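# Extract every protruding nail using two robot arms

## Task

Remove every nail that stands up out of its hole. The robot's own body must not touch such a nail until it is out. A nail still dangling from a gripped tool directly over a hole is not out, but a pulled nail may land close to the tool. Anything left in a gripper at the end may drop.

## Robot and tools

Robot: two seven-joint arms, left_arm and right_arm, each ending in a parallel gripper whose fingers can fold. Grip parts near the fingertips, in the outer quarter of each pad, for a true squeeze. Closer to the palm the fingers wrap and pull parts inward, so thin parts may be held loosely or slip, and wide ones may be squeezed too hard. A fingertip pushed into a surface folds easily unless the gripper is fully shut, which can ruin the next grasp.

Frame: all positions are in the scene frame. The origin is at table height, halfway between the nominal arm bases. +z is up, +x points out over the table, and left_arm sits on the +y side. Camera image sides do not match arm names. Calibrated bases: left_arm (+0.059, +0.351, +0.015) m, right_arm (-0.033, -0.369, +0.015) m. Gripper axes: fingers point along its +z and open along its y. end_effector_position is the point between the closed pads. Fingertips extend about 33 mm past it at gaps up to 40 mm, and about 9 mm when wide open. Reported poses may be off by a few centimetres, more at long reach.

The row of 18 numbers: every motion argument is one row of 18 numbers, each in [-1, 1], covering both arms even if one stays still. The order is left dx, dy, dz, rx, ry, rz, left gripper position, force_limit, speed, then the same nine for the right arm. dx, dy, dz, rx, ry, rz are offsets, not poses. They are measured along scene axes from that arm's Hand target as it stood when the action or move began. 1.0 equals 0.6 m or 180 degrees. rx, ry, rz form one rotation vector, turning about the Hand target's position. Repeating an offset moves the arm again. Six zeros re-request the current Hand target. The controller clips each step to 70 mm and 16 degrees from the measured gripper pose. A gripper that rests short of its target stays there until a later command, even all zeros, or an added offset.

Gripper numbers are absolute settings. position: +1 fully open (140 mm), about -0.8 pads touching, -1 closes until blocked. force_limit: grip strength after a slow close, roughly 14 N at -1, 40 N at 0, 58 N at +1. speed: closing rate, about 30 mm/s at -1 to 250 mm/s at +1. Faster closes grip harder. Both start at +1. To keep a gripper unchanged, resend its last three values; a 0 is a real command.

execute_actions(actions, cameras): actions is a list of actions. Each action is a list of up to 15 rows, one per 1/30 s step. A short action repeats its last row for the remaining steps. Every row counts from the action's start pose, not from the previous row. An empty list returns state plus all camera images. cameras lists names, or ["all"] or []. An unknown name invalidates the call.

move(target, speed, blend, blocking, cameras): target is one 18-number row or a list of up to 15 rows. Every row's offsets count from the same starting Hand targets. The gripper follows a straight line with no obstacle avoidance, and all paths finish together within 10 s. speed is in m/s, 0.002 to 2 (default 0.25), either one number or one per target. blend is in metres for corner rounding; 0 means stop at each target. Gripper values of later targets apply on arrival. blocking=false returns after about 0.5 s while motion continues. The result adds a "move:" line with the ending (done, off_target, moving, held, fault) and limits (paced: pose clipped; held: steps withheld). done means within 3 mm and 2 degrees of the target.

wait(seconds 0 to 10): lets the scene run while holding commands. stop(): brakes a running move. zoom_image(camera, region [x0, y0, x1, y1] pixels, at most 504 by 504) enlarges part of the newest image from cam_high, cam_low, cam_work, cam_left_wrist or cam_right_wrist. clear_fault(arm) resets a reported torque or force fault on that arm. finished_scene(scene) ends the current scene, given its number; this cannot be undone.

Reading results: object_status 0 means moving, 1 means blocked while opening, 2 means blocked while closing (likely holding), and 3 means the target was reached or the pads met. Confirm a grasp with 2. position_measured is in counts: 3 is open, 230 means pads meeting. To grip harder, raise force_limit and nudge position (-1 to -0.98). To grip softer, reopen and close slowly. Other fields: Hand target, Tool commands, joint positions and torques, external torques, flange force in gripper axes, and wrist depth grids of 7x7 cells in mm.

Avoid the following. A 40 N net contact force, or joint contact torque above limits (forearm and wrist joints 12 N m), stops the arm until clear_fault. So do joint range overruns and overspeed. Never let the grippers or cameras collide or squeeze each other. Do not slam into fixed objects, drop parts from height, or let anything leave the table. Avoid hard grips on parts still resting on something, and avoid fast swings with loads. If an arm is pressing against something, command its target back past the gripper. A MOTOR HOT line warns of overheating, which can brake an arm for 30 to 60 s. Before finishing, set tools down safely on the table.

Each tool is called as name(argument=value, ...), one argument or row to a line, values as JSON.

## Session

execute_actions(
  actions=[],
)

Scene clock: 0.00 s.
left_arm: end_effector_position=(+0.2339, +0.2260, +0.3432) position_measured=3 object_status=3 end_effector_quat_wxyz=(-0.472, +0.237, +0.690, +0.495) | right_arm: end_effector_position=(+0.5317, -0.1849, +0.1600) position_measured=3 object_status=3 end_effector_quat_wxyz=(-0.487, +0.726, -0.484, +0.035)
Joint positions: left_arm=[-0.854 0.256 -0.122 -2.011 0.257 0.771 1.258] | right_arm=[0.232 0.047 -0.192 -2.509 1.868 2.417 -1.953]
Joint velocities: within noise
Joint torques (N m): no reading
External joint torques (N m): no reading
Flange force (N): no reading
Wrist depth (mm): cam_left_wrist=[218 224 241 235 - 3409 3117 / 2629 240 251 264 3519 2629 2078 / 2273 266 320 296 3637 3117 2598 / - 135 324 3409 - 147 124 / - 310 655 833 3162 3257 107 / - 349 - - - 2661 2020 / - 371 441 478 557 - -] | cam_right_wrist=[- 2829 - - - - - / - 3514 - - - - - / 4110 - - - - - - / 3571 135 - - - 144 121 / - 125 2829 - 487 288 115 / - 3157 - - 566 302 243 / - - 2593 2866 - 349 284]
Hand target: left_arm +0.2339, +0.2260, +0.3432; -0.472, +0.237, +0.690, +0.495 | right_arm +0.5317, -0.1849, +0.1600; -0.487, +0.726, -0.484, +0.035
Tool commands: left_gripper/position=+1.0 left_gripper/force_limit=+1.0 left_gripper/speed=+1.0 right_gripper/position=+1.0 right_gripper/force_limit=+1.0 right_gripper/speed=+1.0

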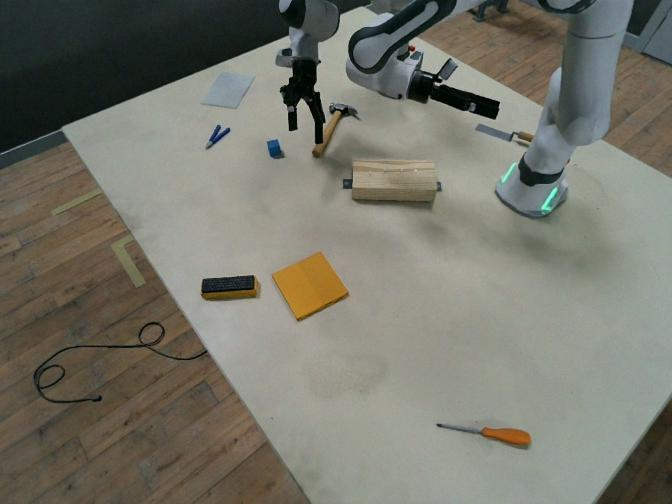

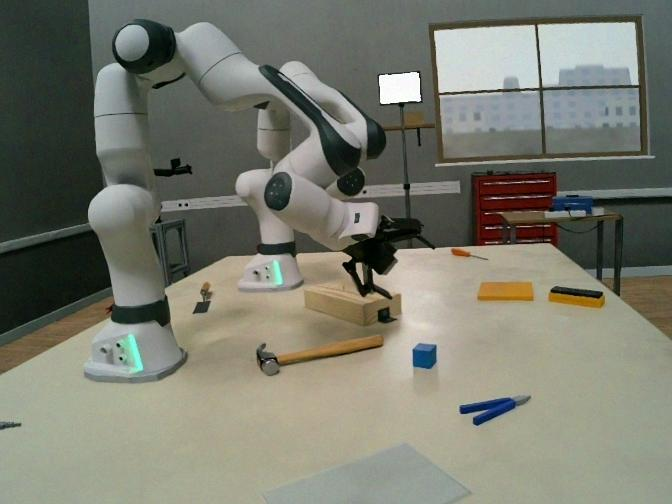

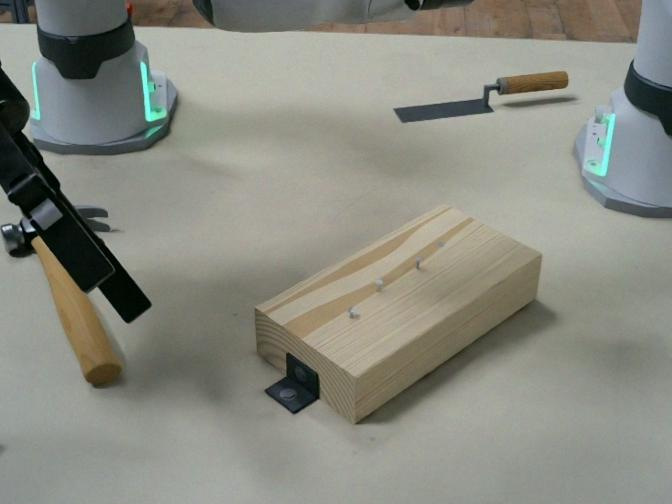

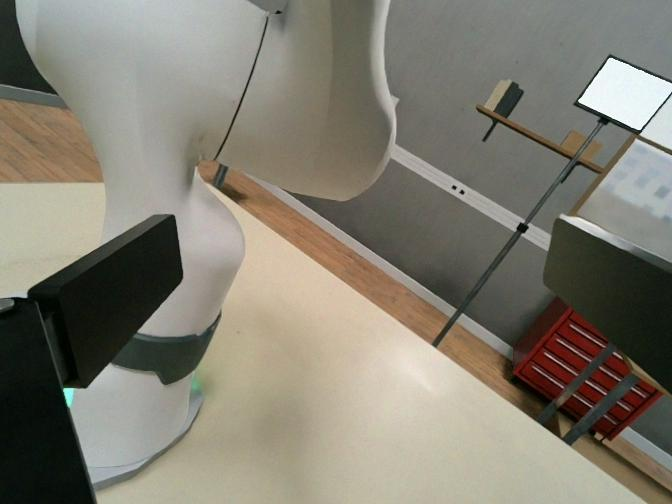

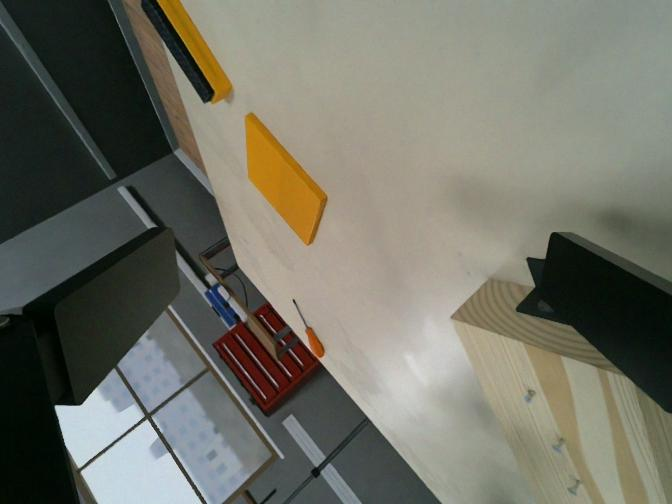

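zoom_image(
  camera="cam_work",
  region=[300, 190, 500, 340],
)

zoom_image(
  camera="cam_low",
  region=[230, 260, 550, 500],
)

zoom_image(
  camera="cam_high",
  region=[180, 60, 460, 270],
)

Scaled by 2.520 from the camera's 672x504 image, which has a finer 960x720 frame.

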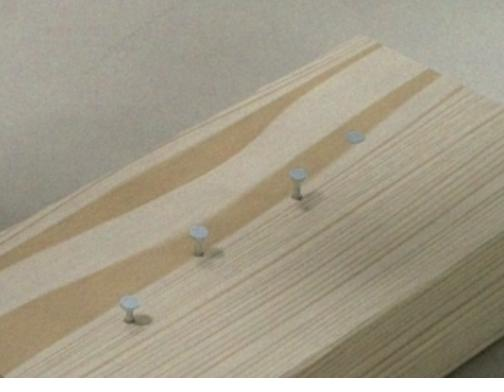

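Scaled by 1.575 from the camera's 672x504 image, which has a finer 960x720 frame.

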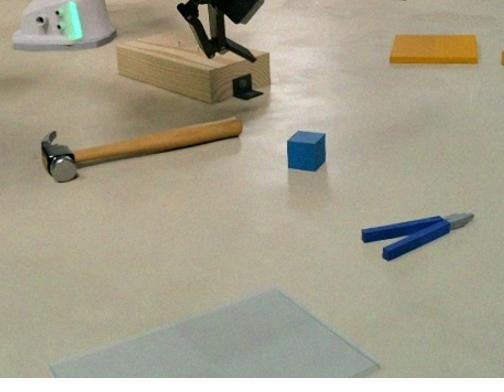

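Scaled by 1.800 from the camera's 672x504 image, which has a finer 960x720 frame.

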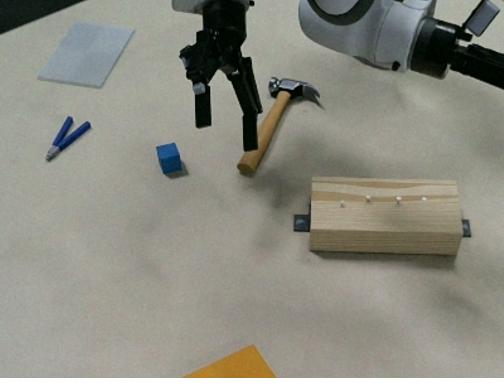

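move(
  target=[
    [0,0,0,0,0,0,1,1,1,-0.0833,-0.05,0.25,-0.179,-0.043,0.2565,1,1,1],
    [0,0,0,0,0,0,1,1,1,-0.2195,-0.1168,0.15,-0.3583,-0.0854,0.513,1,1,1],
  ],
  speed=0.3,
  blend=[0.05,0],
  cameras=["cam_work","cam_right_wrist","cam_high"],
)

Scene clock: 218.63 s.
left_arm: end_effector_position=(+0.2339, +0.2260, +0.3432) position_measured=3 object_status=3 end_effector_quat_wxyz=(-0.472, +0.237, +0.690, +0.495) | right_arm: end_effector_position=(+0.3996, -0.2549, +0.2496) position_measured=3 object_status=3 end_effector_quat_wxyz=(-0.001, +0.955, +0.295, -0.002)
Joint positions: left_arm=[-0.854 0.256 -0.122 -2.011 0.257 0.771 1.258] | right_arm=[0.254 -0.311 -0.036 -2.365 -0.01 2.05 -1.905]
Joint velocities: left_arm=[within noise] | right_arm=[-0.001 0 0 0.001 0 0 -0.006]
Joint torques (N m): left_arm=[-0.13 -34.36 -0.54 16.29 0.99 -2.46 0.15] | right_arm=[0.84 -21.59 0.19 24.24 0.29 3.01 -0.42]
External joint torques (N m): left_arm=[-0.09 0.5 -0.08 -1.96 -0.19 -0.1 0.08] | right_arm=[0.75 -0.14 0.08 -0.28 -0.52 0.37 -0.42]
Flange force (N): left_arm=[-0.8 -1.9 6.3] | right_arm=[-1.2 -0.2 1.4]
Wrist depth (mm): cam_left_wrist=[219 224 243 234 3357 - - / 2567 241 251 261 3306 3209 1834 / 2508 266 327 294 4196 2834 2871 / - 134 319 3637 3030 147 131 / - 318 335 752 4364 3209 108 / - 348 - 616 684 2834 2567 / - 367 429 503 - 667 -] | cam_right_wrist=[289 290 - - - - - / 305 361 - 334 - - - / - - - 358 - - - / - 135 - 382 - 145 120 / - 110 - 399 443 - 115 / - - - 397 - - - / - - 468 - - - -]
Hand target: left_arm +0.2339, +0.2260, +0.3432; -0.472, +0.237, +0.690, +0.495 | right_arm +0.4000, -0.2550, +0.2500; +0.000, +0.954, +0.301, +0.000
Off the commanded pose: left_arm 0.000 m, 0 deg | right_arm 0.001 m, 1 deg.
move: done
camera_calibration:
cam_right_wrist: T_world_to_cam=[[0.565994, -0.823869, -0.0298286, -0.413833], [-0.773079, -0.542974, 0.327916, 0.0966728], [-0.286356, -0.162539, -0.944236, 0.452794], [0, 0, 0, 1]] pos_world=[0.438623, -0.214857, 0.383499]
Images, in order (width x height): cam_high 672x504, cam_work 672x504, cam_right_wrist 672x504.

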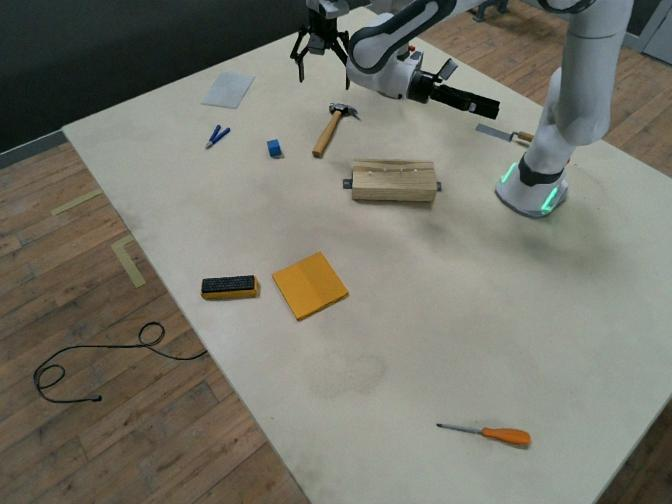

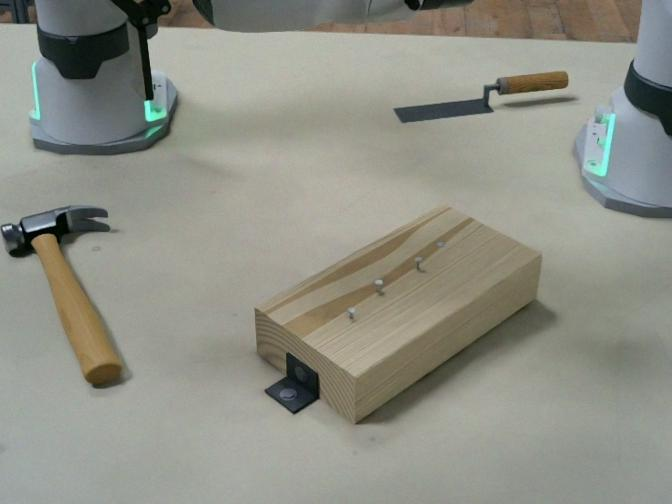

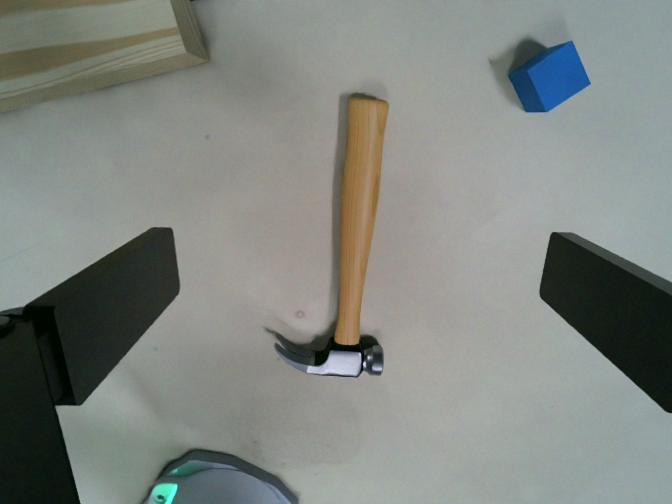

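zoom_image(
  camera="cam_right_wrist",
  region=[240, 70, 420, 400],
)

zoom_image(
  camera="cam_work",
  region=[0, 190, 140, 400],
)

zoom_image(
  camera="cam_right_wrist",
  region=[250, 310, 400, 400],
)

Scaled by 1.527 from the camera's 672x504 image, which has a finer 960x720 frame.

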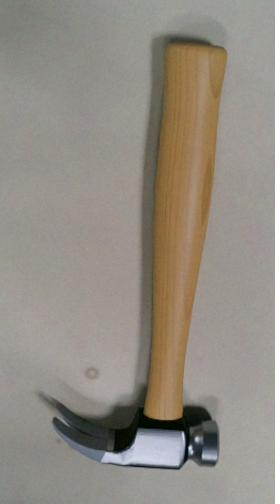

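Scaled by 2.400 from the camera's 672x504 image, which has a finer 960x720 frame.

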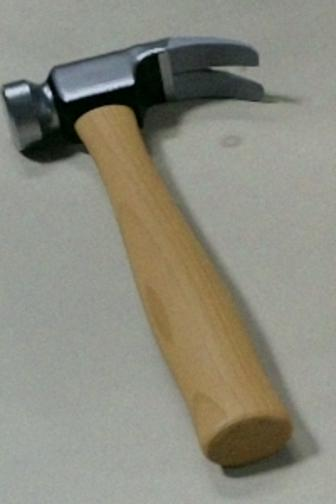

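Scaled by 3.360 from the camera's 672x504 image, which has a finer 960x720 frame.

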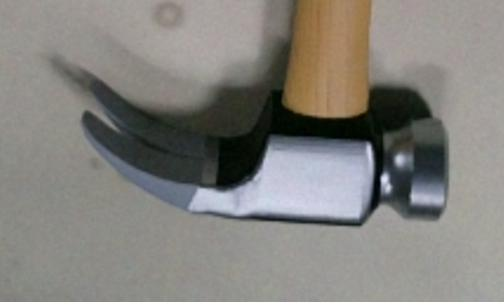

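move(
  target=[0,0,0,0,0,0,1,1,1,-0.0167,-0.0117,-0.25,0,0,-0.0222,0,0,0],
  speed=0.2,
  cameras=["cam_work","cam_right_wrist","cam_low"],
)

Scene clock: 306.53 s.
left_arm: end_effector_position=(+0.2339, +0.2260, +0.3432) position_measured=3 object_status=3 end_effector_quat_wxyz=(-0.472, +0.237, +0.690, +0.495) | right_arm: end_effector_position=(+0.3892, -0.2620, +0.1004) position_measured=129 object_status=3 end_effector_quat_wxyz=(+0.000, +0.962, +0.273, -0.001)
Joint positions: left_arm=[-0.854 0.256 -0.122 -2.011 0.257 0.771 1.258] | right_arm=[0.243 -0.112 -0.037 -2.591 -0.007 2.476 -1.871]
Joint velocities: left_arm=[within noise] | right_arm=[-0.001 0 0.001 0.001 0.001 0.004 0.003]
Joint torques (N m): left_arm=[-0.13 -34.27 -0.53 16.33 0.99 -2.47 0.09] | right_arm=[0.22 -23.33 0.58 20.64 0.96 3.15 0.23]
External joint torques (N m): left_arm=[-0.14 0.55 -0.11 -1.94 -0.18 -0.11 0.02] | right_arm=[0.14 1.27 0.51 0.01 0.4 0.51 0.23]
Flange force (N): left_arm=[-0.8 -2.1 6.0] | right_arm=[3.6 -0.3 4.5]
Wrist depth (mm): cam_left_wrist=[218 224 242 235 - - - / 2567 240 251 261 - - 1881 / 2479 266 305 292 3306 - 2694 / - 134 329 3357 2871 148 119 / - 311 638 - 4041 3162 108 / - 349 - 608 - 2567 2567 / - 365 - 511 547 697 788] | cam_right_wrist=[- - - - 203 - - / - - - 202 199 - - / - - - 207 211 - - / - - 133 224 155 - - / - 90 105 236 - 112 89 / - - 61 258 - - 77 / - - - 269 269 - -]
Hand target: left_arm +0.2339, +0.2260, +0.3432; -0.472, +0.237, +0.690, +0.495 | right_arm +0.3900, -0.2620, +0.1000; +0.000, +0.964, +0.267, +0.000
Off the commanded pose: left_arm 0.000 m, 0 deg | right_arm 0.001 m, 1 deg.
move: done
camera_calibration:
cam_right_wrist: T_world_to_cam=[[0.527268, -0.849273, -0.0268969, -0.410096], [-0.798011, -0.505817, 0.327608, 0.153217], [-0.291834, -0.151273, -0.944431, 0.312908], [0, 0, 0, 1]] pos_world=[0.429816, -0.223449, 0.234294]
Images, in order (width x height): cam_low 672x504, cam_work 672x504, cam_right_wrist 672x504.

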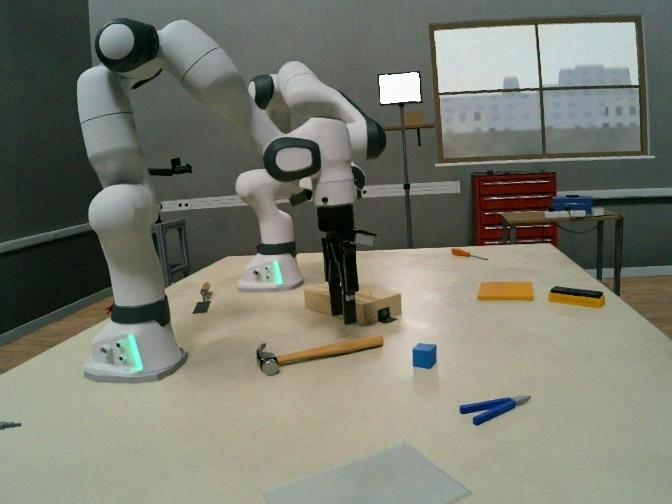

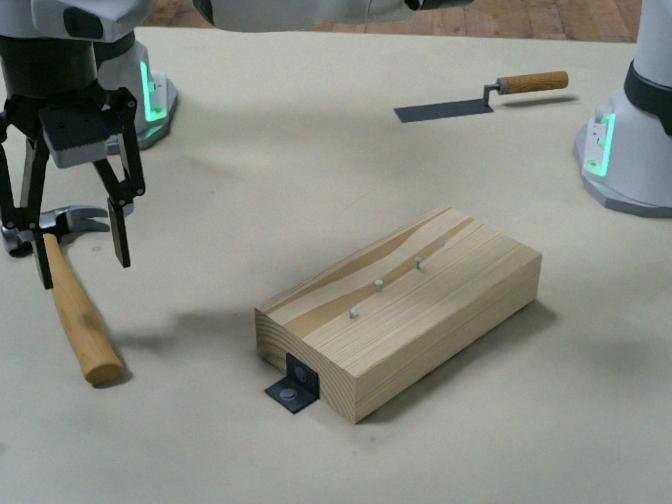

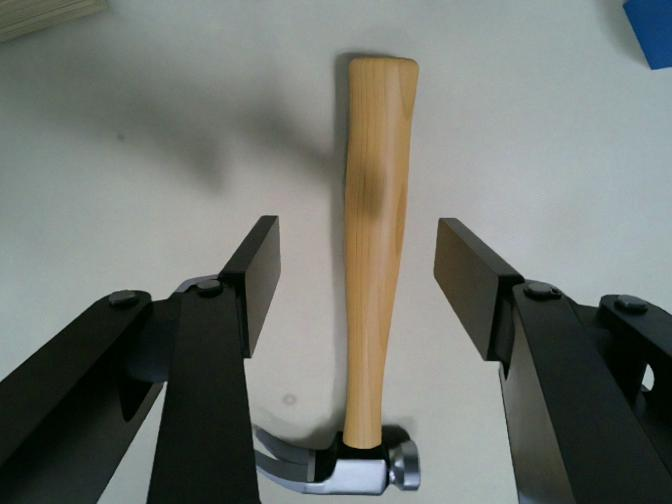

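move(
  target=[0,0,0,0,0,0,1,1,1,0.0017,-0.0073,-0.0917,0,0,-0.0056,0,0,0],
  speed=0.1,
  cameras=["cam_work","cam_right_wrist","cam_low"],
)

zoom_image(
  camera="cam_work",
  region=[0, 190, 180, 400],
)

zoom_image(
  camera="cam_low",
  region=[250, 240, 410, 400],
)

Scene clock: 335.13 s.
left_arm: end_effector_position=(+0.2339, +0.2260, +0.3432) position_measured=3 object_status=3 end_effector_quat_wxyz=(-0.472, +0.237, +0.690, +0.495) | right_arm: end_effector_position=(+0.3902, -0.2661, +0.0454) position_measured=129 object_status=3 end_effector_quat_wxyz=(+0.000, +0.965, +0.264, -0.001)
Joint positions: left_arm=[-0.854 0.256 -0.122 -2.011 0.257 0.771 1.258] | right_arm=[0.24 0.028 -0.043 -2.613 0.002 2.638 -1.869]
Joint velocities: left_arm=[within noise] | right_arm=[0 0 0 -0.001 0.001 0.004 -0.001]
Joint torques (N m): left_arm=[-0.15 -34.29 -0.5 16.3 0.99 -2.48 0.12] | right_arm=[0.44 -25.99 0.2 18.29 0.95 3.02 0.18]
External joint torques (N m): left_arm=[-0.09 0.44 -0.02 -1.95 -0.18 -0.12 0.04] | right_arm=[0.4 1.2 0.16 0.01 0.52 0.37 0.18]
Flange force (N): left_arm=[-0.6 -1.9 6.3] | right_arm=[2.8 -0.2 4.5]
Wrist depth (mm): cam_left_wrist=[219 225 242 234 2989 2949 2989 / 2567 239 251 263 3519 3117 2002 / 699 265 321 297 2508 2949 3519 / - 134 326 3519 - 148 118 / - 312 559 - 2797 3030 108 / - 345 545 - 704 2797 1897 / - 365 428 483 - 669 -] | cam_right_wrist=[- - - - 137 - 157 / - - - 146 153 - - / - - - 156 156 - - / - - 116 164 160 188 - / - 90 104 173 173 112 89 / - - 61 185 - - 77 / - - - 205 - - -]
Hand target: left_arm +0.2339, +0.2260, +0.3432; -0.472, +0.237, +0.690, +0.495 | right_arm +0.3910, -0.2664, +0.0449; +0.000, +0.966, +0.259, +0.000
Off the commanded pose: left_arm 0.000 m, 0 deg | right_arm 0.001 m, 1 deg.
move: done
camera_calibration:
cam_right_wrist: T_world_to_cam=[[0.511548, -0.858833, -0.0269375, -0.412046], [-0.807148, -0.491041, 0.327704, 0.177477], [-0.294671, -0.145894, -0.944396, 0.263082], [0, 0, 0, 1]] pos_world=[0.431554, -0.228348, 0.179194]
Images, in order (width x height): cam_low 672x504, cam_work 672x504, cam_right_wrist 672x504.

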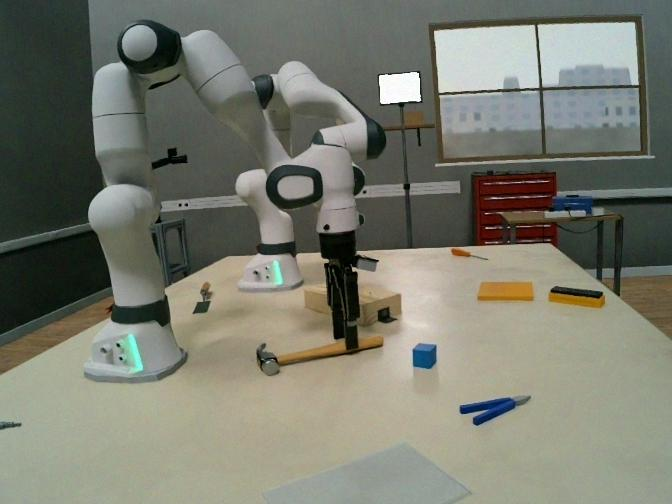

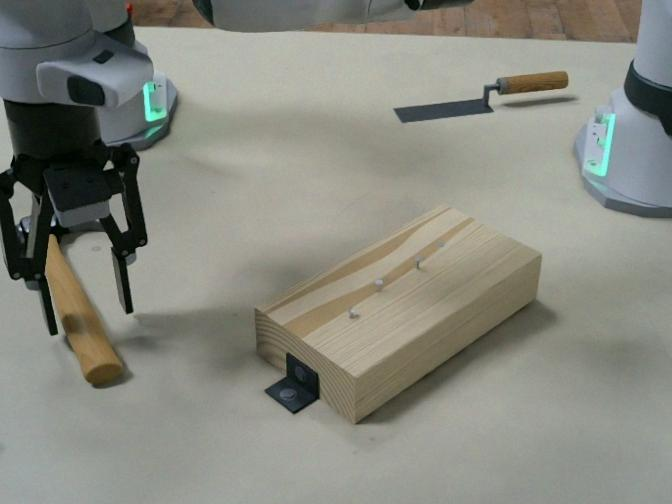

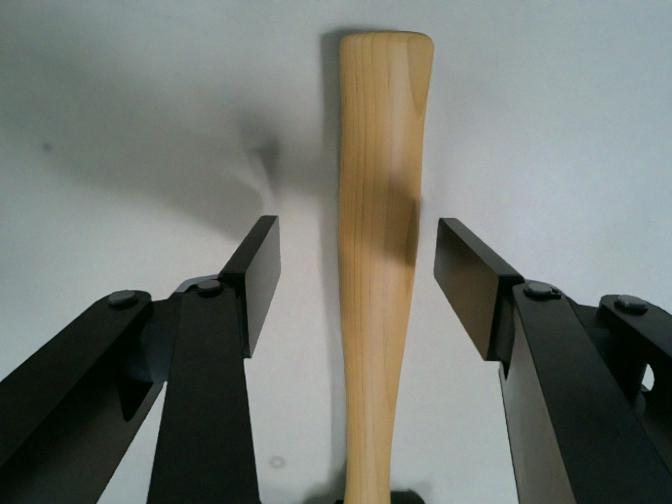

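Scaled by 2.400 from the camera's 672x504 image, which has a finer 960x720 frame.

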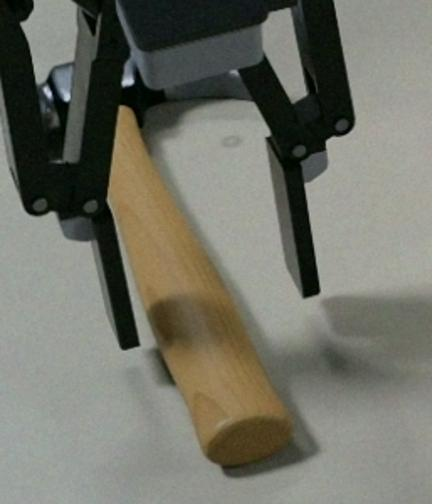

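Scaled by 3.150 from the camera's 672x504 image, which has a finer 960x720 frame.

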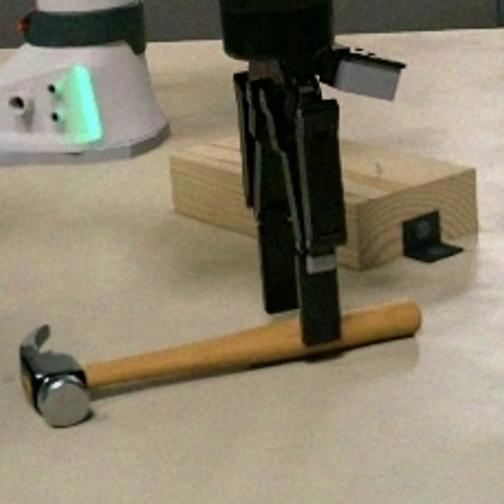

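move(
  target=[0,0,0,0,0,0,1,1,1,0.0077,-0.0128,-0.0133,0,0,0,0,0,0],
  speed=0.06,
  cameras=["cam_work","cam_right_wrist"],
)

zoom_image(
  camera="cam_work",
  region=[0, 190, 180, 400],
)

Scene clock: 348.87 s.
left_arm: end_effector_position=(+0.2339, +0.2260, +0.3432) position_measured=3 object_status=3 end_effector_quat_wxyz=(-0.472, +0.237, +0.690, +0.495) | right_arm: end_effector_position=(+0.3945, -0.2737, +0.0372) position_measured=129 object_status=3 end_effector_quat_wxyz=(+0.000, +0.967, +0.256, -0.001)
Joint positions: left_arm=[-0.854 0.256 -0.122 -2.011 0.257 0.771 1.258] | right_arm=[0.23 0.056 -0.052 -2.605 0.005 2.659 -1.874]
Joint velocities: left_arm=[within noise] | right_arm=[-0.001 0.001 0 0.001 0.001 0.004 -0.005]
Joint torques (N m): left_arm=[-0.13 -34.37 -0.56 16.36 0.98 -2.47 0.15] | right_arm=[-0.03 -26.62 0.49 18.24 0.92 3.07 -0.37]
External joint torques (N m): left_arm=[-0.17 0.33 -0.17 -1.87 -0.2 -0.11 0.08] | right_arm=[-0.07 1.21 0.47 0.27 0.5 0.42 -0.37]
Flange force (N): left_arm=[-0.3 -2.0 6.3] | right_arm=[3.2 1.5 4.9]
Wrist depth (mm): cam_left_wrist=[218 224 242 234 3209 - - / 2629 240 251 261 - - 1897 / 2058 266 301 295 3896 - - / - 134 315 3577 4278 147 117 / - 313 618 - 3463 2452 107 / - 349 531 - 661 2727 2567 / - 368 - - 595 - -] | cam_right_wrist=[- - - 133 148 - - / - - - 139 - - - / - - - 147 - - - / - - 120 155 153 - - / - 90 105 166 - 112 89 / - - 61 178 - - 77 / - - - 193 - - -]
Hand target: left_arm +0.2339, +0.2260, +0.3432; -0.472, +0.237, +0.690, +0.495 | right_arm +0.3957, -0.2741, +0.0370; +0.000, +0.966, +0.259, +0.000
Off the commanded pose: left_arm 0.000 m, 0 deg | right_arm 0.001 m, 0 deg.
move: done
camera_calibration:
cam_right_wrist: T_world_to_cam=[[0.497267, -0.867179, -0.0269346, -0.417572], [-0.815007, -0.477544, 0.328199, 0.186627], [-0.297469, -0.141251, -0.944225, 0.257981], [0, 0, 0, 1]] pos_world=[0.436488, -0.236547, 0.171094]
Images, in order (width x height): cam_work 672x504, cam_right_wrist 672x504.

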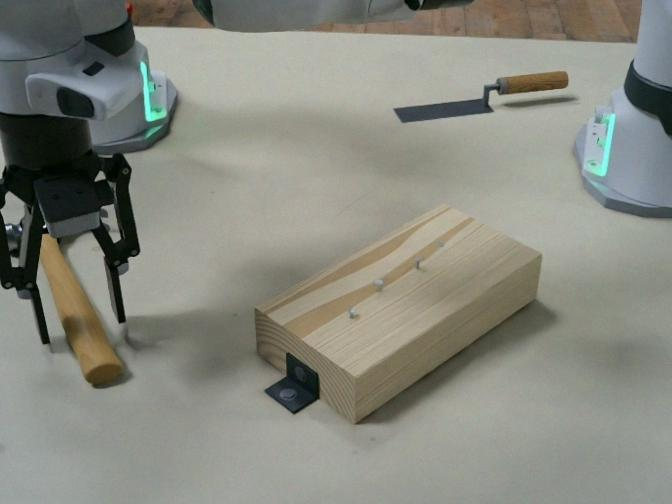

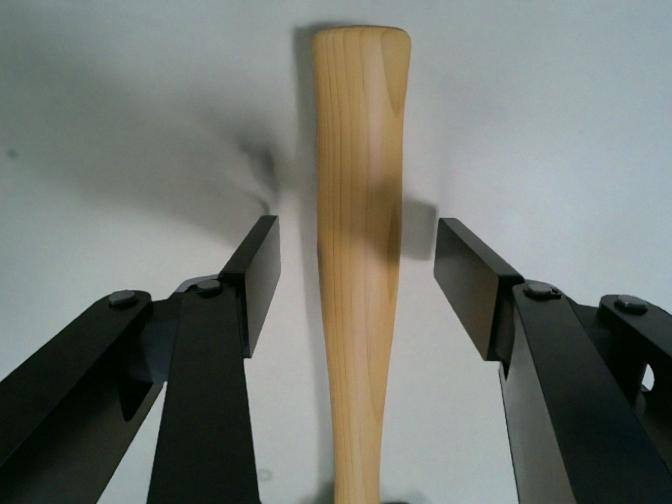

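Scaled by 2.400 from the camera's 672x504 image, which has a finer 960x720 frame.

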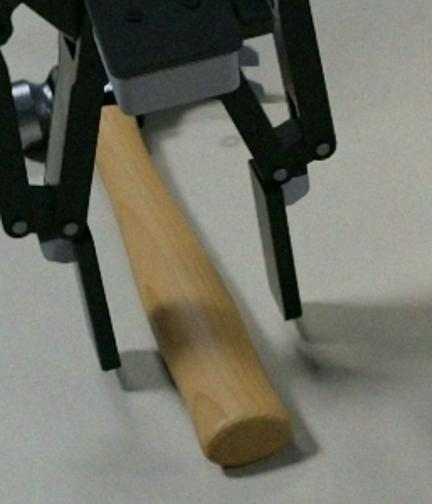

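move(
  target=[0,0,0,0,0,0,1,1,1,0,0,-0.001,0,0,0,-1,-1,-1],
  speed=0.06,
  cameras=["cam_work","cam_right_wrist"],
)

zoom_image(
  camera="cam_work",
  region=[0, 190, 180, 400],
)

Scene clock: 357.30 s.
left_arm: end_effector_position=(+0.2339, +0.2260, +0.3432) position_measured=3 object_status=3 end_effector_quat_wxyz=(-0.472, +0.237, +0.690, +0.495) | right_arm: end_effector_position=(+0.3948, -0.2736, +0.0367) position_measured=178 object_status=2 end_effector_quat_wxyz=(+0.000, +0.966, +0.257, -0.001)
Joint positions: left_arm=[-0.854 0.256 -0.122 -2.011 0.257 0.771 1.258] | right_arm=[0.23 0.058 -0.052 -2.605 0.006 2.661 -1.876]
Joint torques (N m): left_arm=[-0.14 -34.3 -0.51 16.3 0.97 -2.47 0.14] | right_arm=[0.05 -26.73 0.45 18.11 0.94 3.01 -0.28]
External joint torques (N m): left_arm=[-0.12 0.48 -0.06 -1.94 -0.2 -0.11 0.07] | right_arm=[0.01 1.06 0.44 0.29 0.52 0.38 -0.28]
Flange force (N): left_arm=[-0.7 -2.0 6.2] | right_arm=[3.0 1.2 4.3]
Wrist depth (mm): cam_left_wrist=[219 224 241 234 - - - / 2479 240 250 262 2661 2762 1678 / 2002 265 318 295 3409 - - / - 134 315 3117 - 147 117 / - 313 331 - 3030 3463 108 / - 348 485 640 - 2834 2182 / - 380 433 - 595 659 -] | cam_right_wrist=[- - - 133 - - - / - - - 138 - - - / - - - 146 - - - / - - - 153 153 - - / - - 94 164 114 90 - / - 68 62 180 - 62 - / - - - 194 - - -]
Hand target: left_arm +0.2339, +0.2260, +0.3432; -0.472, +0.237, +0.690, +0.495 | right_arm +0.3957, -0.2741, +0.0364; +0.000, +0.966, +0.259, +0.000
Off the commanded pose: left_arm 0.000 m, 0 deg | right_arm 0.001 m, 0 deg.
move: done
camera_calibration:
cam_right_wrist: T_world_to_cam=[[0.499218, -0.866063, -0.0267713, -0.418211], [-0.814199, -0.479444, 0.327435, 0.186325], [-0.296414, -0.141664, -0.944494, 0.257068], [0, 0, 0, 1]] pos_world=[0.436683, -0.236447, 0.170594]
Images, in order (width x height): cam_work 672x504, cam_right_wrist 672x504.

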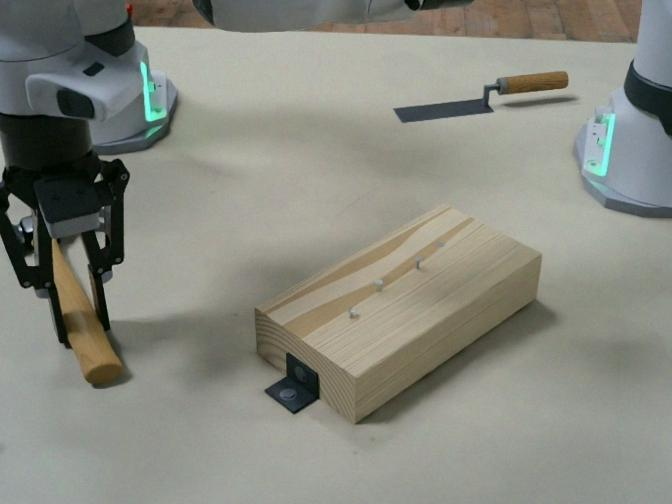

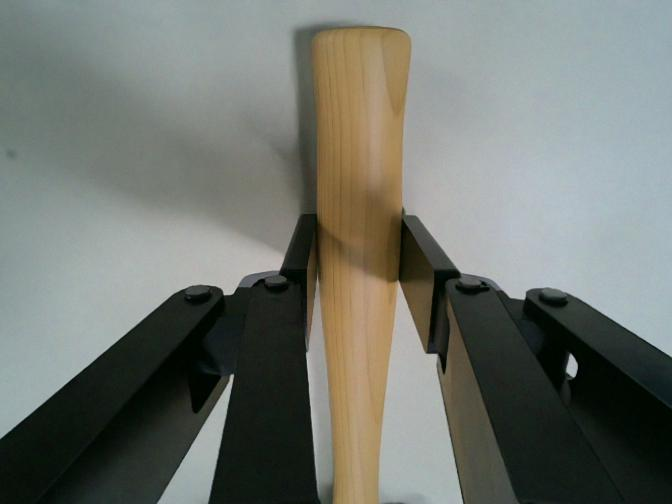

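Scaled by 2.400 from the camera's 672x504 image, which has a finer 960x720 frame.

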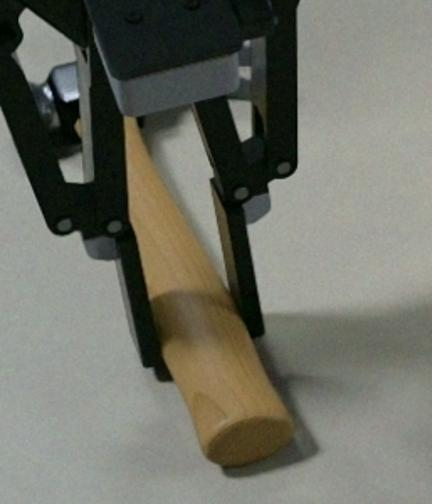

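move(
  target=[
    [0,0,0,0,0,0,1,1,1,-0.009,-0.0053,0.08,0,0,0,-1,-1,-1],
    [0,0,0,0,0,0,1,1,1,-0.0248,-0.0147,0.13,0,0,0,-1,-1,-1],
    [0,0,0,0,0,0,1,1,1,-0.0481,-0.0284,0.1767,0,0,0,-1,-1,-1],
  ],
  speed=0.06,
  blend=[0.01,0.01,0],
  cameras=["cam_work","cam_right_wrist","cam_low"],
)

Scene clock: 370.83 s.
left_arm: end_effector_position=(+0.2339, +0.2260, +0.3432) position_measured=3 object_status=3 end_effector_quat_wxyz=(-0.472, +0.237, +0.690, +0.495) | right_arm: end_effector_position=(+0.3685, -0.2900, +0.1426) position_measured=178 object_status=2 end_effector_quat_wxyz=(-0.001, +0.967, +0.255, +0.002)
Joint positions: left_arm=[-0.854 0.256 -0.122 -2.011 0.257 0.771 1.258] | right_arm=[0.216 -0.287 -0.066 -2.643 -0.024 2.361 -1.876]
Joint velocities: left_arm=[within noise] | right_arm=[-0.001 0 0 -0.001 -0.001 -0.005 -0.001]
Joint torques (N m): left_arm=[-0.18 -34.26 -0.53 16.3 0.99 -2.48 0.17] | right_arm=[0.32 -20 0.25 21.86 0.15 2.29 -0.31]
External joint torques (N m): left_arm=[-0.18 0.48 -0.1 -1.89 -0.18 -0.12 0.09] | right_arm=[0.29 -0.12 0.04 -0.26 -0.49 -0.37 -0.31]
Flange force (N): left_arm=[-0.6 -1.9 6.0] | right_arm=[-1.3 0.1 -1.1]
Wrist depth (mm): cam_left_wrist=[219 223 241 234 - 3306 - / 2598 240 251 262 - 2797 2020 / 1948 265 319 299 3463 3698 - / - 135 333 5074 2949 148 131 / - 313 354 - 3463 3162 108 / - 350 - - 802 3257 2567 / - 365 - - 565 661 793] | cam_right_wrist=[- - - 102 - - - / - - - 105 106 - - / - - - 127 125 - - / - - - 151 142 - - / - - 94 191 96 90 - / - 68 61 292 - 62 - / - - - - - - -]
Hand target: left_arm +0.2339, +0.2260, +0.3432; -0.472, +0.237, +0.690, +0.495 | right_arm +0.3668, -0.2911, +0.1424; +0.000, +0.966, +0.259, +0.000
Off the commanded pose: left_arm 0.000 m, 0 deg | right_arm 0.002 m, 1 deg.
move: done
camera_calibration:
cam_right_wrist: T_world_to_cam=[[0.49578, -0.868026, -0.0270908, -0.415667], [-0.817952, -0.477207, 0.32129, 0.125303], [-0.291816, -0.13713, -0.946593, 0.346845], [0, 0, 0, 1]] pos_world=[0.409785, -0.253451, 0.276801]
Images, in order (width x height): cam_low 672x504, cam_work 672x504, cam_right_wrist 672x504.

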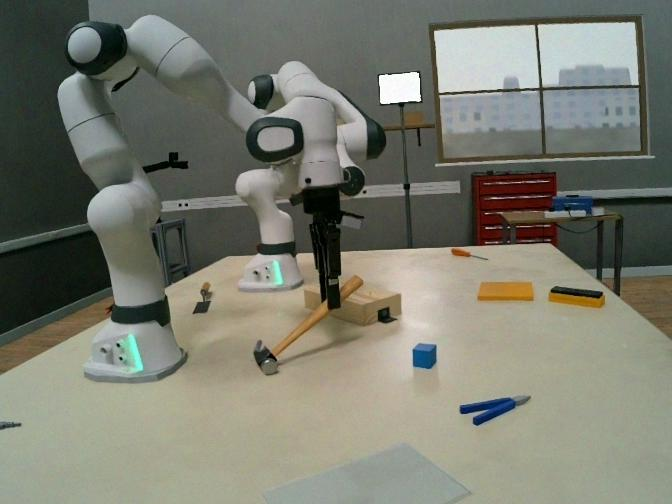

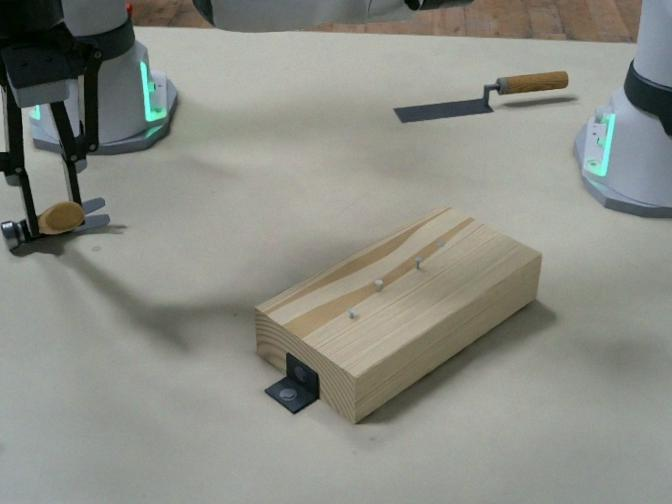

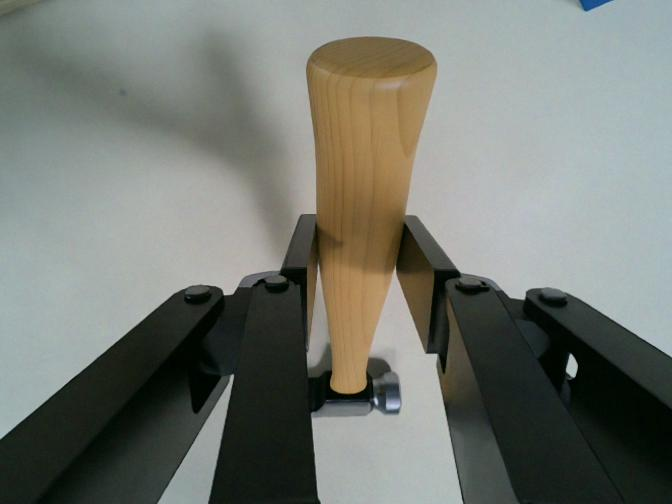

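move(
  target=[0,0,0,0,0,0,1,1,1,0,0,0,0,0,0,-0.98,1,-1],
  speed=0.06,
)

move(
  target=[0,0,0,0,0,0,1,1,1,0.03,0.03,0.1,0,0,0,-0.98,1,-1],
  speed=0.1,
  cameras=["cam_work","cam_right_wrist","cam_low"],
)

Scene clock: 390.43 s.
left_arm: end_effector_position=(+0.2339, +0.2260, +0.3432) position_measured=3 object_status=3 end_effector_quat_wxyz=(-0.472, +0.237, +0.690, +0.495) | right_arm: end_effector_position=(+0.3682, -0.2903, +0.1425) position_measured=182 object_status=0 end_effector_quat_wxyz=(-0.001, +0.967, +0.255, +0.002)
Joint positions: left_arm=[-0.854 0.256 -0.122 -2.011 0.257 0.771 1.258] | right_arm=[0.216 -0.287 -0.067 -2.643 -0.024 2.36 -1.876]
Joint torques (N m): left_arm=[-0.18 -34.38 -0.57 16.34 1.01 -2.47 0.17] | right_arm=[0.35 -19.92 0.29 22.01 0.18 2.28 -0.29]
External joint torques (N m): left_arm=[-0.14 0.49 -0.1 -1.95 -0.16 -0.11 0.09] | right_arm=[0.32 -0.06 0.06 -0.12 -0.46 -0.38 -0.29]
Flange force (N): left_arm=[-0.7 -1.9 6.2] | right_arm=[-0.7 0.2 -1.2]
Wrist depth (mm): cam_left_wrist=[218 225 241 234 3463 3257 - / 2661 240 252 263 3896 3162 1948 / 776 266 311 296 3409 - 3117 / - 134 334 3637 3409 148 124 / - 311 354 - 3967 3306 108 / - 347 506 697 680 2871 2273 / - 367 436 473 609 - 802] | cam_right_wrist=[- - - 102 242 - - / - - - 105 109 - - / - - 290 127 130 - - / - - 285 152 135 - - / - - 95 191 96 90 - / - 68 62 290 - 62 - / - - - - - - -]
Hand target: left_arm +0.2339, +0.2260, +0.3432; -0.472, +0.237, +0.690, +0.495 | right_arm +0.3668, -0.2911, +0.1424; +0.000, +0.966, +0.259, +0.000
Off the commanded pose: left_arm 0.000 m, 0 deg | right_arm 0.002 m, 0 deg.
move: done

Scene clock: 391.83 s.
left_arm: end_effector_position=(+0.2339, +0.2260, +0.3432) position_measured=3 object_status=3 end_effector_quat_wxyz=(-0.472, +0.237, +0.690, +0.495) | right_arm: end_effector_position=(+0.3846, -0.2736, +0.2006) position_measured=182 object_status=2 end_effector_quat_wxyz=(+0.000, +0.965, +0.264, +0.000)
Joint positions: left_arm=[-0.854 0.256 -0.122 -2.011 0.257 0.771 1.258] | right_arm=[0.226 -0.319 -0.042 -2.505 -0.017 2.185 -1.867]
Joint velocities: left_arm=[within noise] | right_arm=[0.001 0 0 0.001 -0.001 -0.005 0.002]
Joint torques (N m): left_arm=[-0.15 -34.31 -0.57 16.36 1.02 -2.48 0.11] | right_arm=[0.33 -20.78 0.98 25.12 1.26 2.4 0.26]
External joint torques (N m): left_arm=[-0.19 0.35 -0.18 -1.83 -0.16 -0.12 0.04] | right_arm=[0.21 -0.36 0.8 1.31 0.51 -0.27 0.26]
Flange force (N): left_arm=[-0.4 -1.9 6.0] | right_arm=[3.2 -1.1 -3.2]
Wrist depth (mm): cam_left_wrist=[219 225 242 235 - - 2249 / 2567 240 252 263 - - 1818 / 2479 266 311 294 - 3463 - / - 134 321 2871 - 147 118 / - 312 349 - 3409 2762 107 / - 349 - - 680 2797 2661 / - 364 - 482 564 646 -] | cam_right_wrist=[246 264 - - - 293 - / - - 311 - - - - / - - - 91 90 - - / - - - 134 127 - - / - - 94 323 96 90 - / - 68 61 - - 62 - / - - - 432 - - -]
Hand target: left_arm +0.2339, +0.2260, +0.3432; -0.472, +0.237, +0.690, +0.495 | right_arm +0.3848, -0.2731, +0.2024; +0.000, +0.966, +0.259, +0.000
Off the commanded pose: left_arm 0.000 m, 0 deg | right_arm 0.002 m, 1 deg.
move: done
camera_calibration:
cam_right_wrist: T_world_to_cam=[[0.51099, -0.859193, -0.0260076, -0.411546], [-0.807908, -0.490381, 0.326821, 0.119076], [-0.293556, -0.14599, -0.944728, 0.406586], [0, 0, 0, 1]] pos_world=[0.425854, -0.235847, 0.334494]
Images, in order (width x height): cam_low 672x504, cam_work 672x504, cam_right_wrist 672x504.

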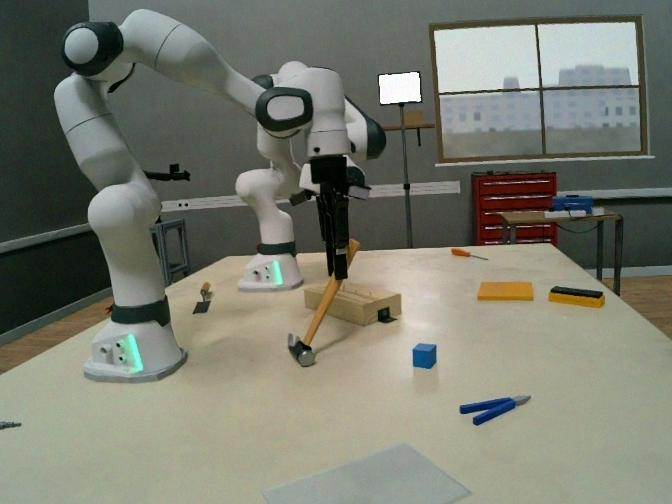

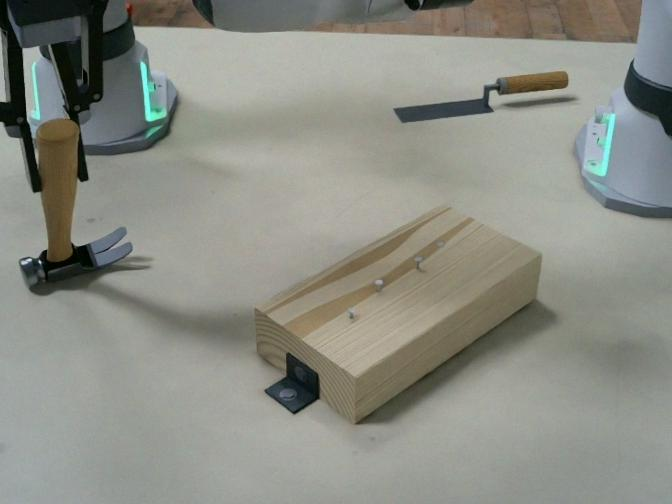

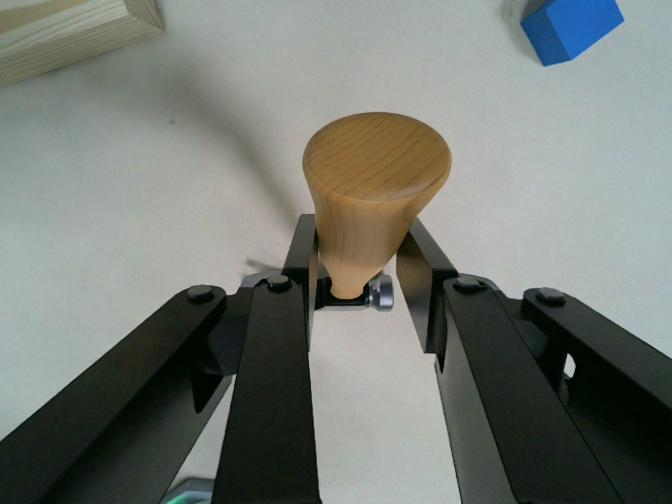

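move(
  target=[0,0,0,0,0,0,1,1,1,0.0,0.0,0.1,0,0,0,-0.98,1,-1],
  speed=0.1,
  cameras=["cam_right_wrist","cam_low"],
)

zoom_image(
  camera="cam_low",
  region=[250, 150, 450, 400],
)

Scene clock: 448.33 s.
left_arm: end_effector_position=(+0.2339, +0.2260, +0.3432) position_measured=3 object_status=3 end_effector_quat_wxyz=(-0.472, +0.237, +0.690, +0.495) | right_arm: end_effector_position=(+0.3830, -0.2739, +0.2585) position_measured=182 object_status=2 end_effector_quat_wxyz=(+0.000, +0.965, +0.263, -0.004)
Joint positions: left_arm=[-0.854 0.256 -0.122 -2.011 0.257 0.771 1.258] | right_arm=[0.226 -0.38 -0.039 -2.403 -0.017 2.016 -1.865]
Joint velocities: left_arm=[within noise] | right_arm=[0 -0.001 0 0.001 0 -0.004 0]
Joint torques (N m): left_arm=[-0.13 -34.31 -0.5 16.38 0.96 -2.46 0.1] | right_arm=[0.2 -20.63 0.93 27.3 1.23 2.8 0.14]
External joint torques (N m): left_arm=[-0.2 0.42 -0.13 -1.85 -0.22 -0.11 0.03] | right_arm=[0.2 -1.51 0.89 2.59 0.4 0.16 0.14]
Flange force (N): left_arm=[-0.5 -2.1 6.0] | right_arm=[3.0 -1.0 -5.8]
Wrist depth (mm): cam_left_wrist=[219 225 241 235 3463 2797 2182 / 2629 240 251 262 2424 2909 1931 / 2567 267 323 294 3030 2762 - / - 134 317 3896 3828 148 118 / - 312 582 - 2797 4364 108 / - 346 - - - 2909 2372 / - 365 - 481 647 634 785] | cam_right_wrist=[296 296 - - - - - / - - - - - - 369 / - - - 379 - - - / 399 - - 90 90 - - / - - 94 91 90 89 - / - 68 61 - - 62 - / - - - - - - -]
Hand target: left_arm +0.2339, +0.2260, +0.3432; -0.472, +0.237, +0.690, +0.495 | right_arm +0.3848, -0.2731, +0.2624; +0.000, +0.966, +0.259, +0.000
Off the commanded pose: left_arm 0.000 m, 0 deg | right_arm 0.004 m, 1 deg.
move: off_target (right_arm)
camera_calibration:
cam_right_wrist: T_world_to_cam=[[0.509701, -0.859889, -0.0282132, -0.408617], [-0.806303, -0.488863, 0.332998, 0.0968516], [-0.300134, -0.146981, -0.942505, 0.46246], [0, 0, 0, 1]] pos_world=[0.425164, -0.236046, 0.392091]
Images, in order (width x height): cam_low 672x504, cam_right_wrist 672x504.

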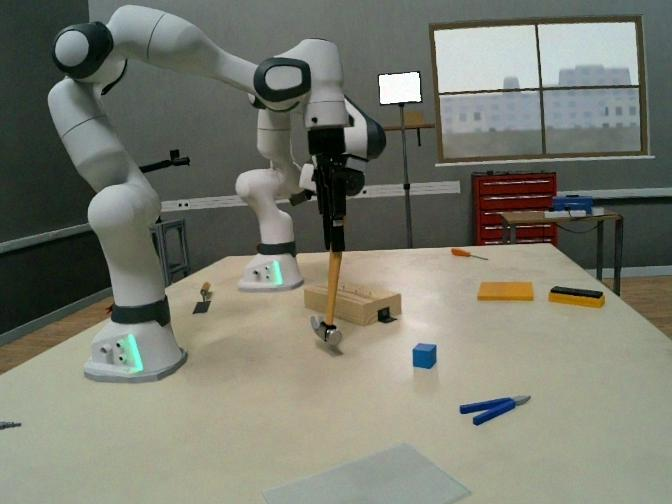

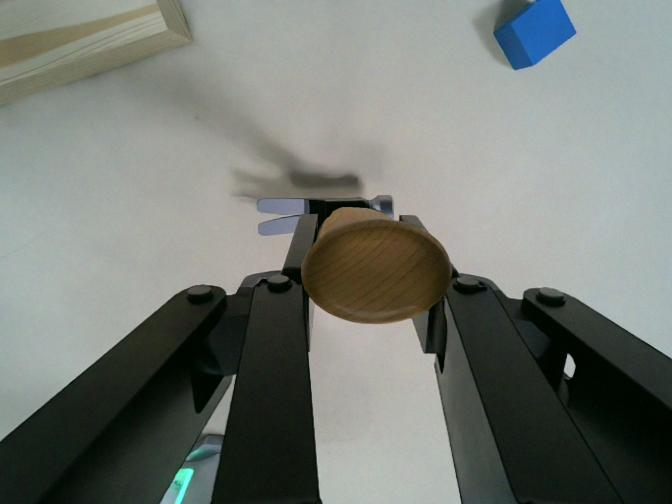

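Scaled by 2.016 from the camera's 672x504 image, which has a finer 960x720 frame.

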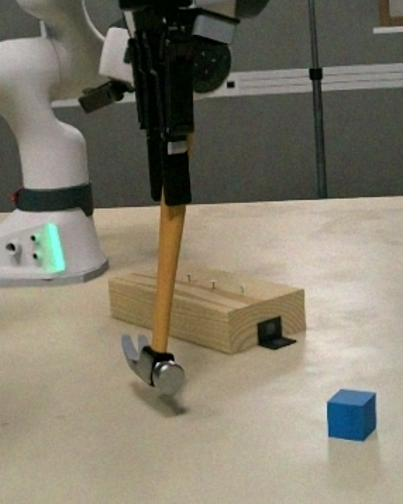

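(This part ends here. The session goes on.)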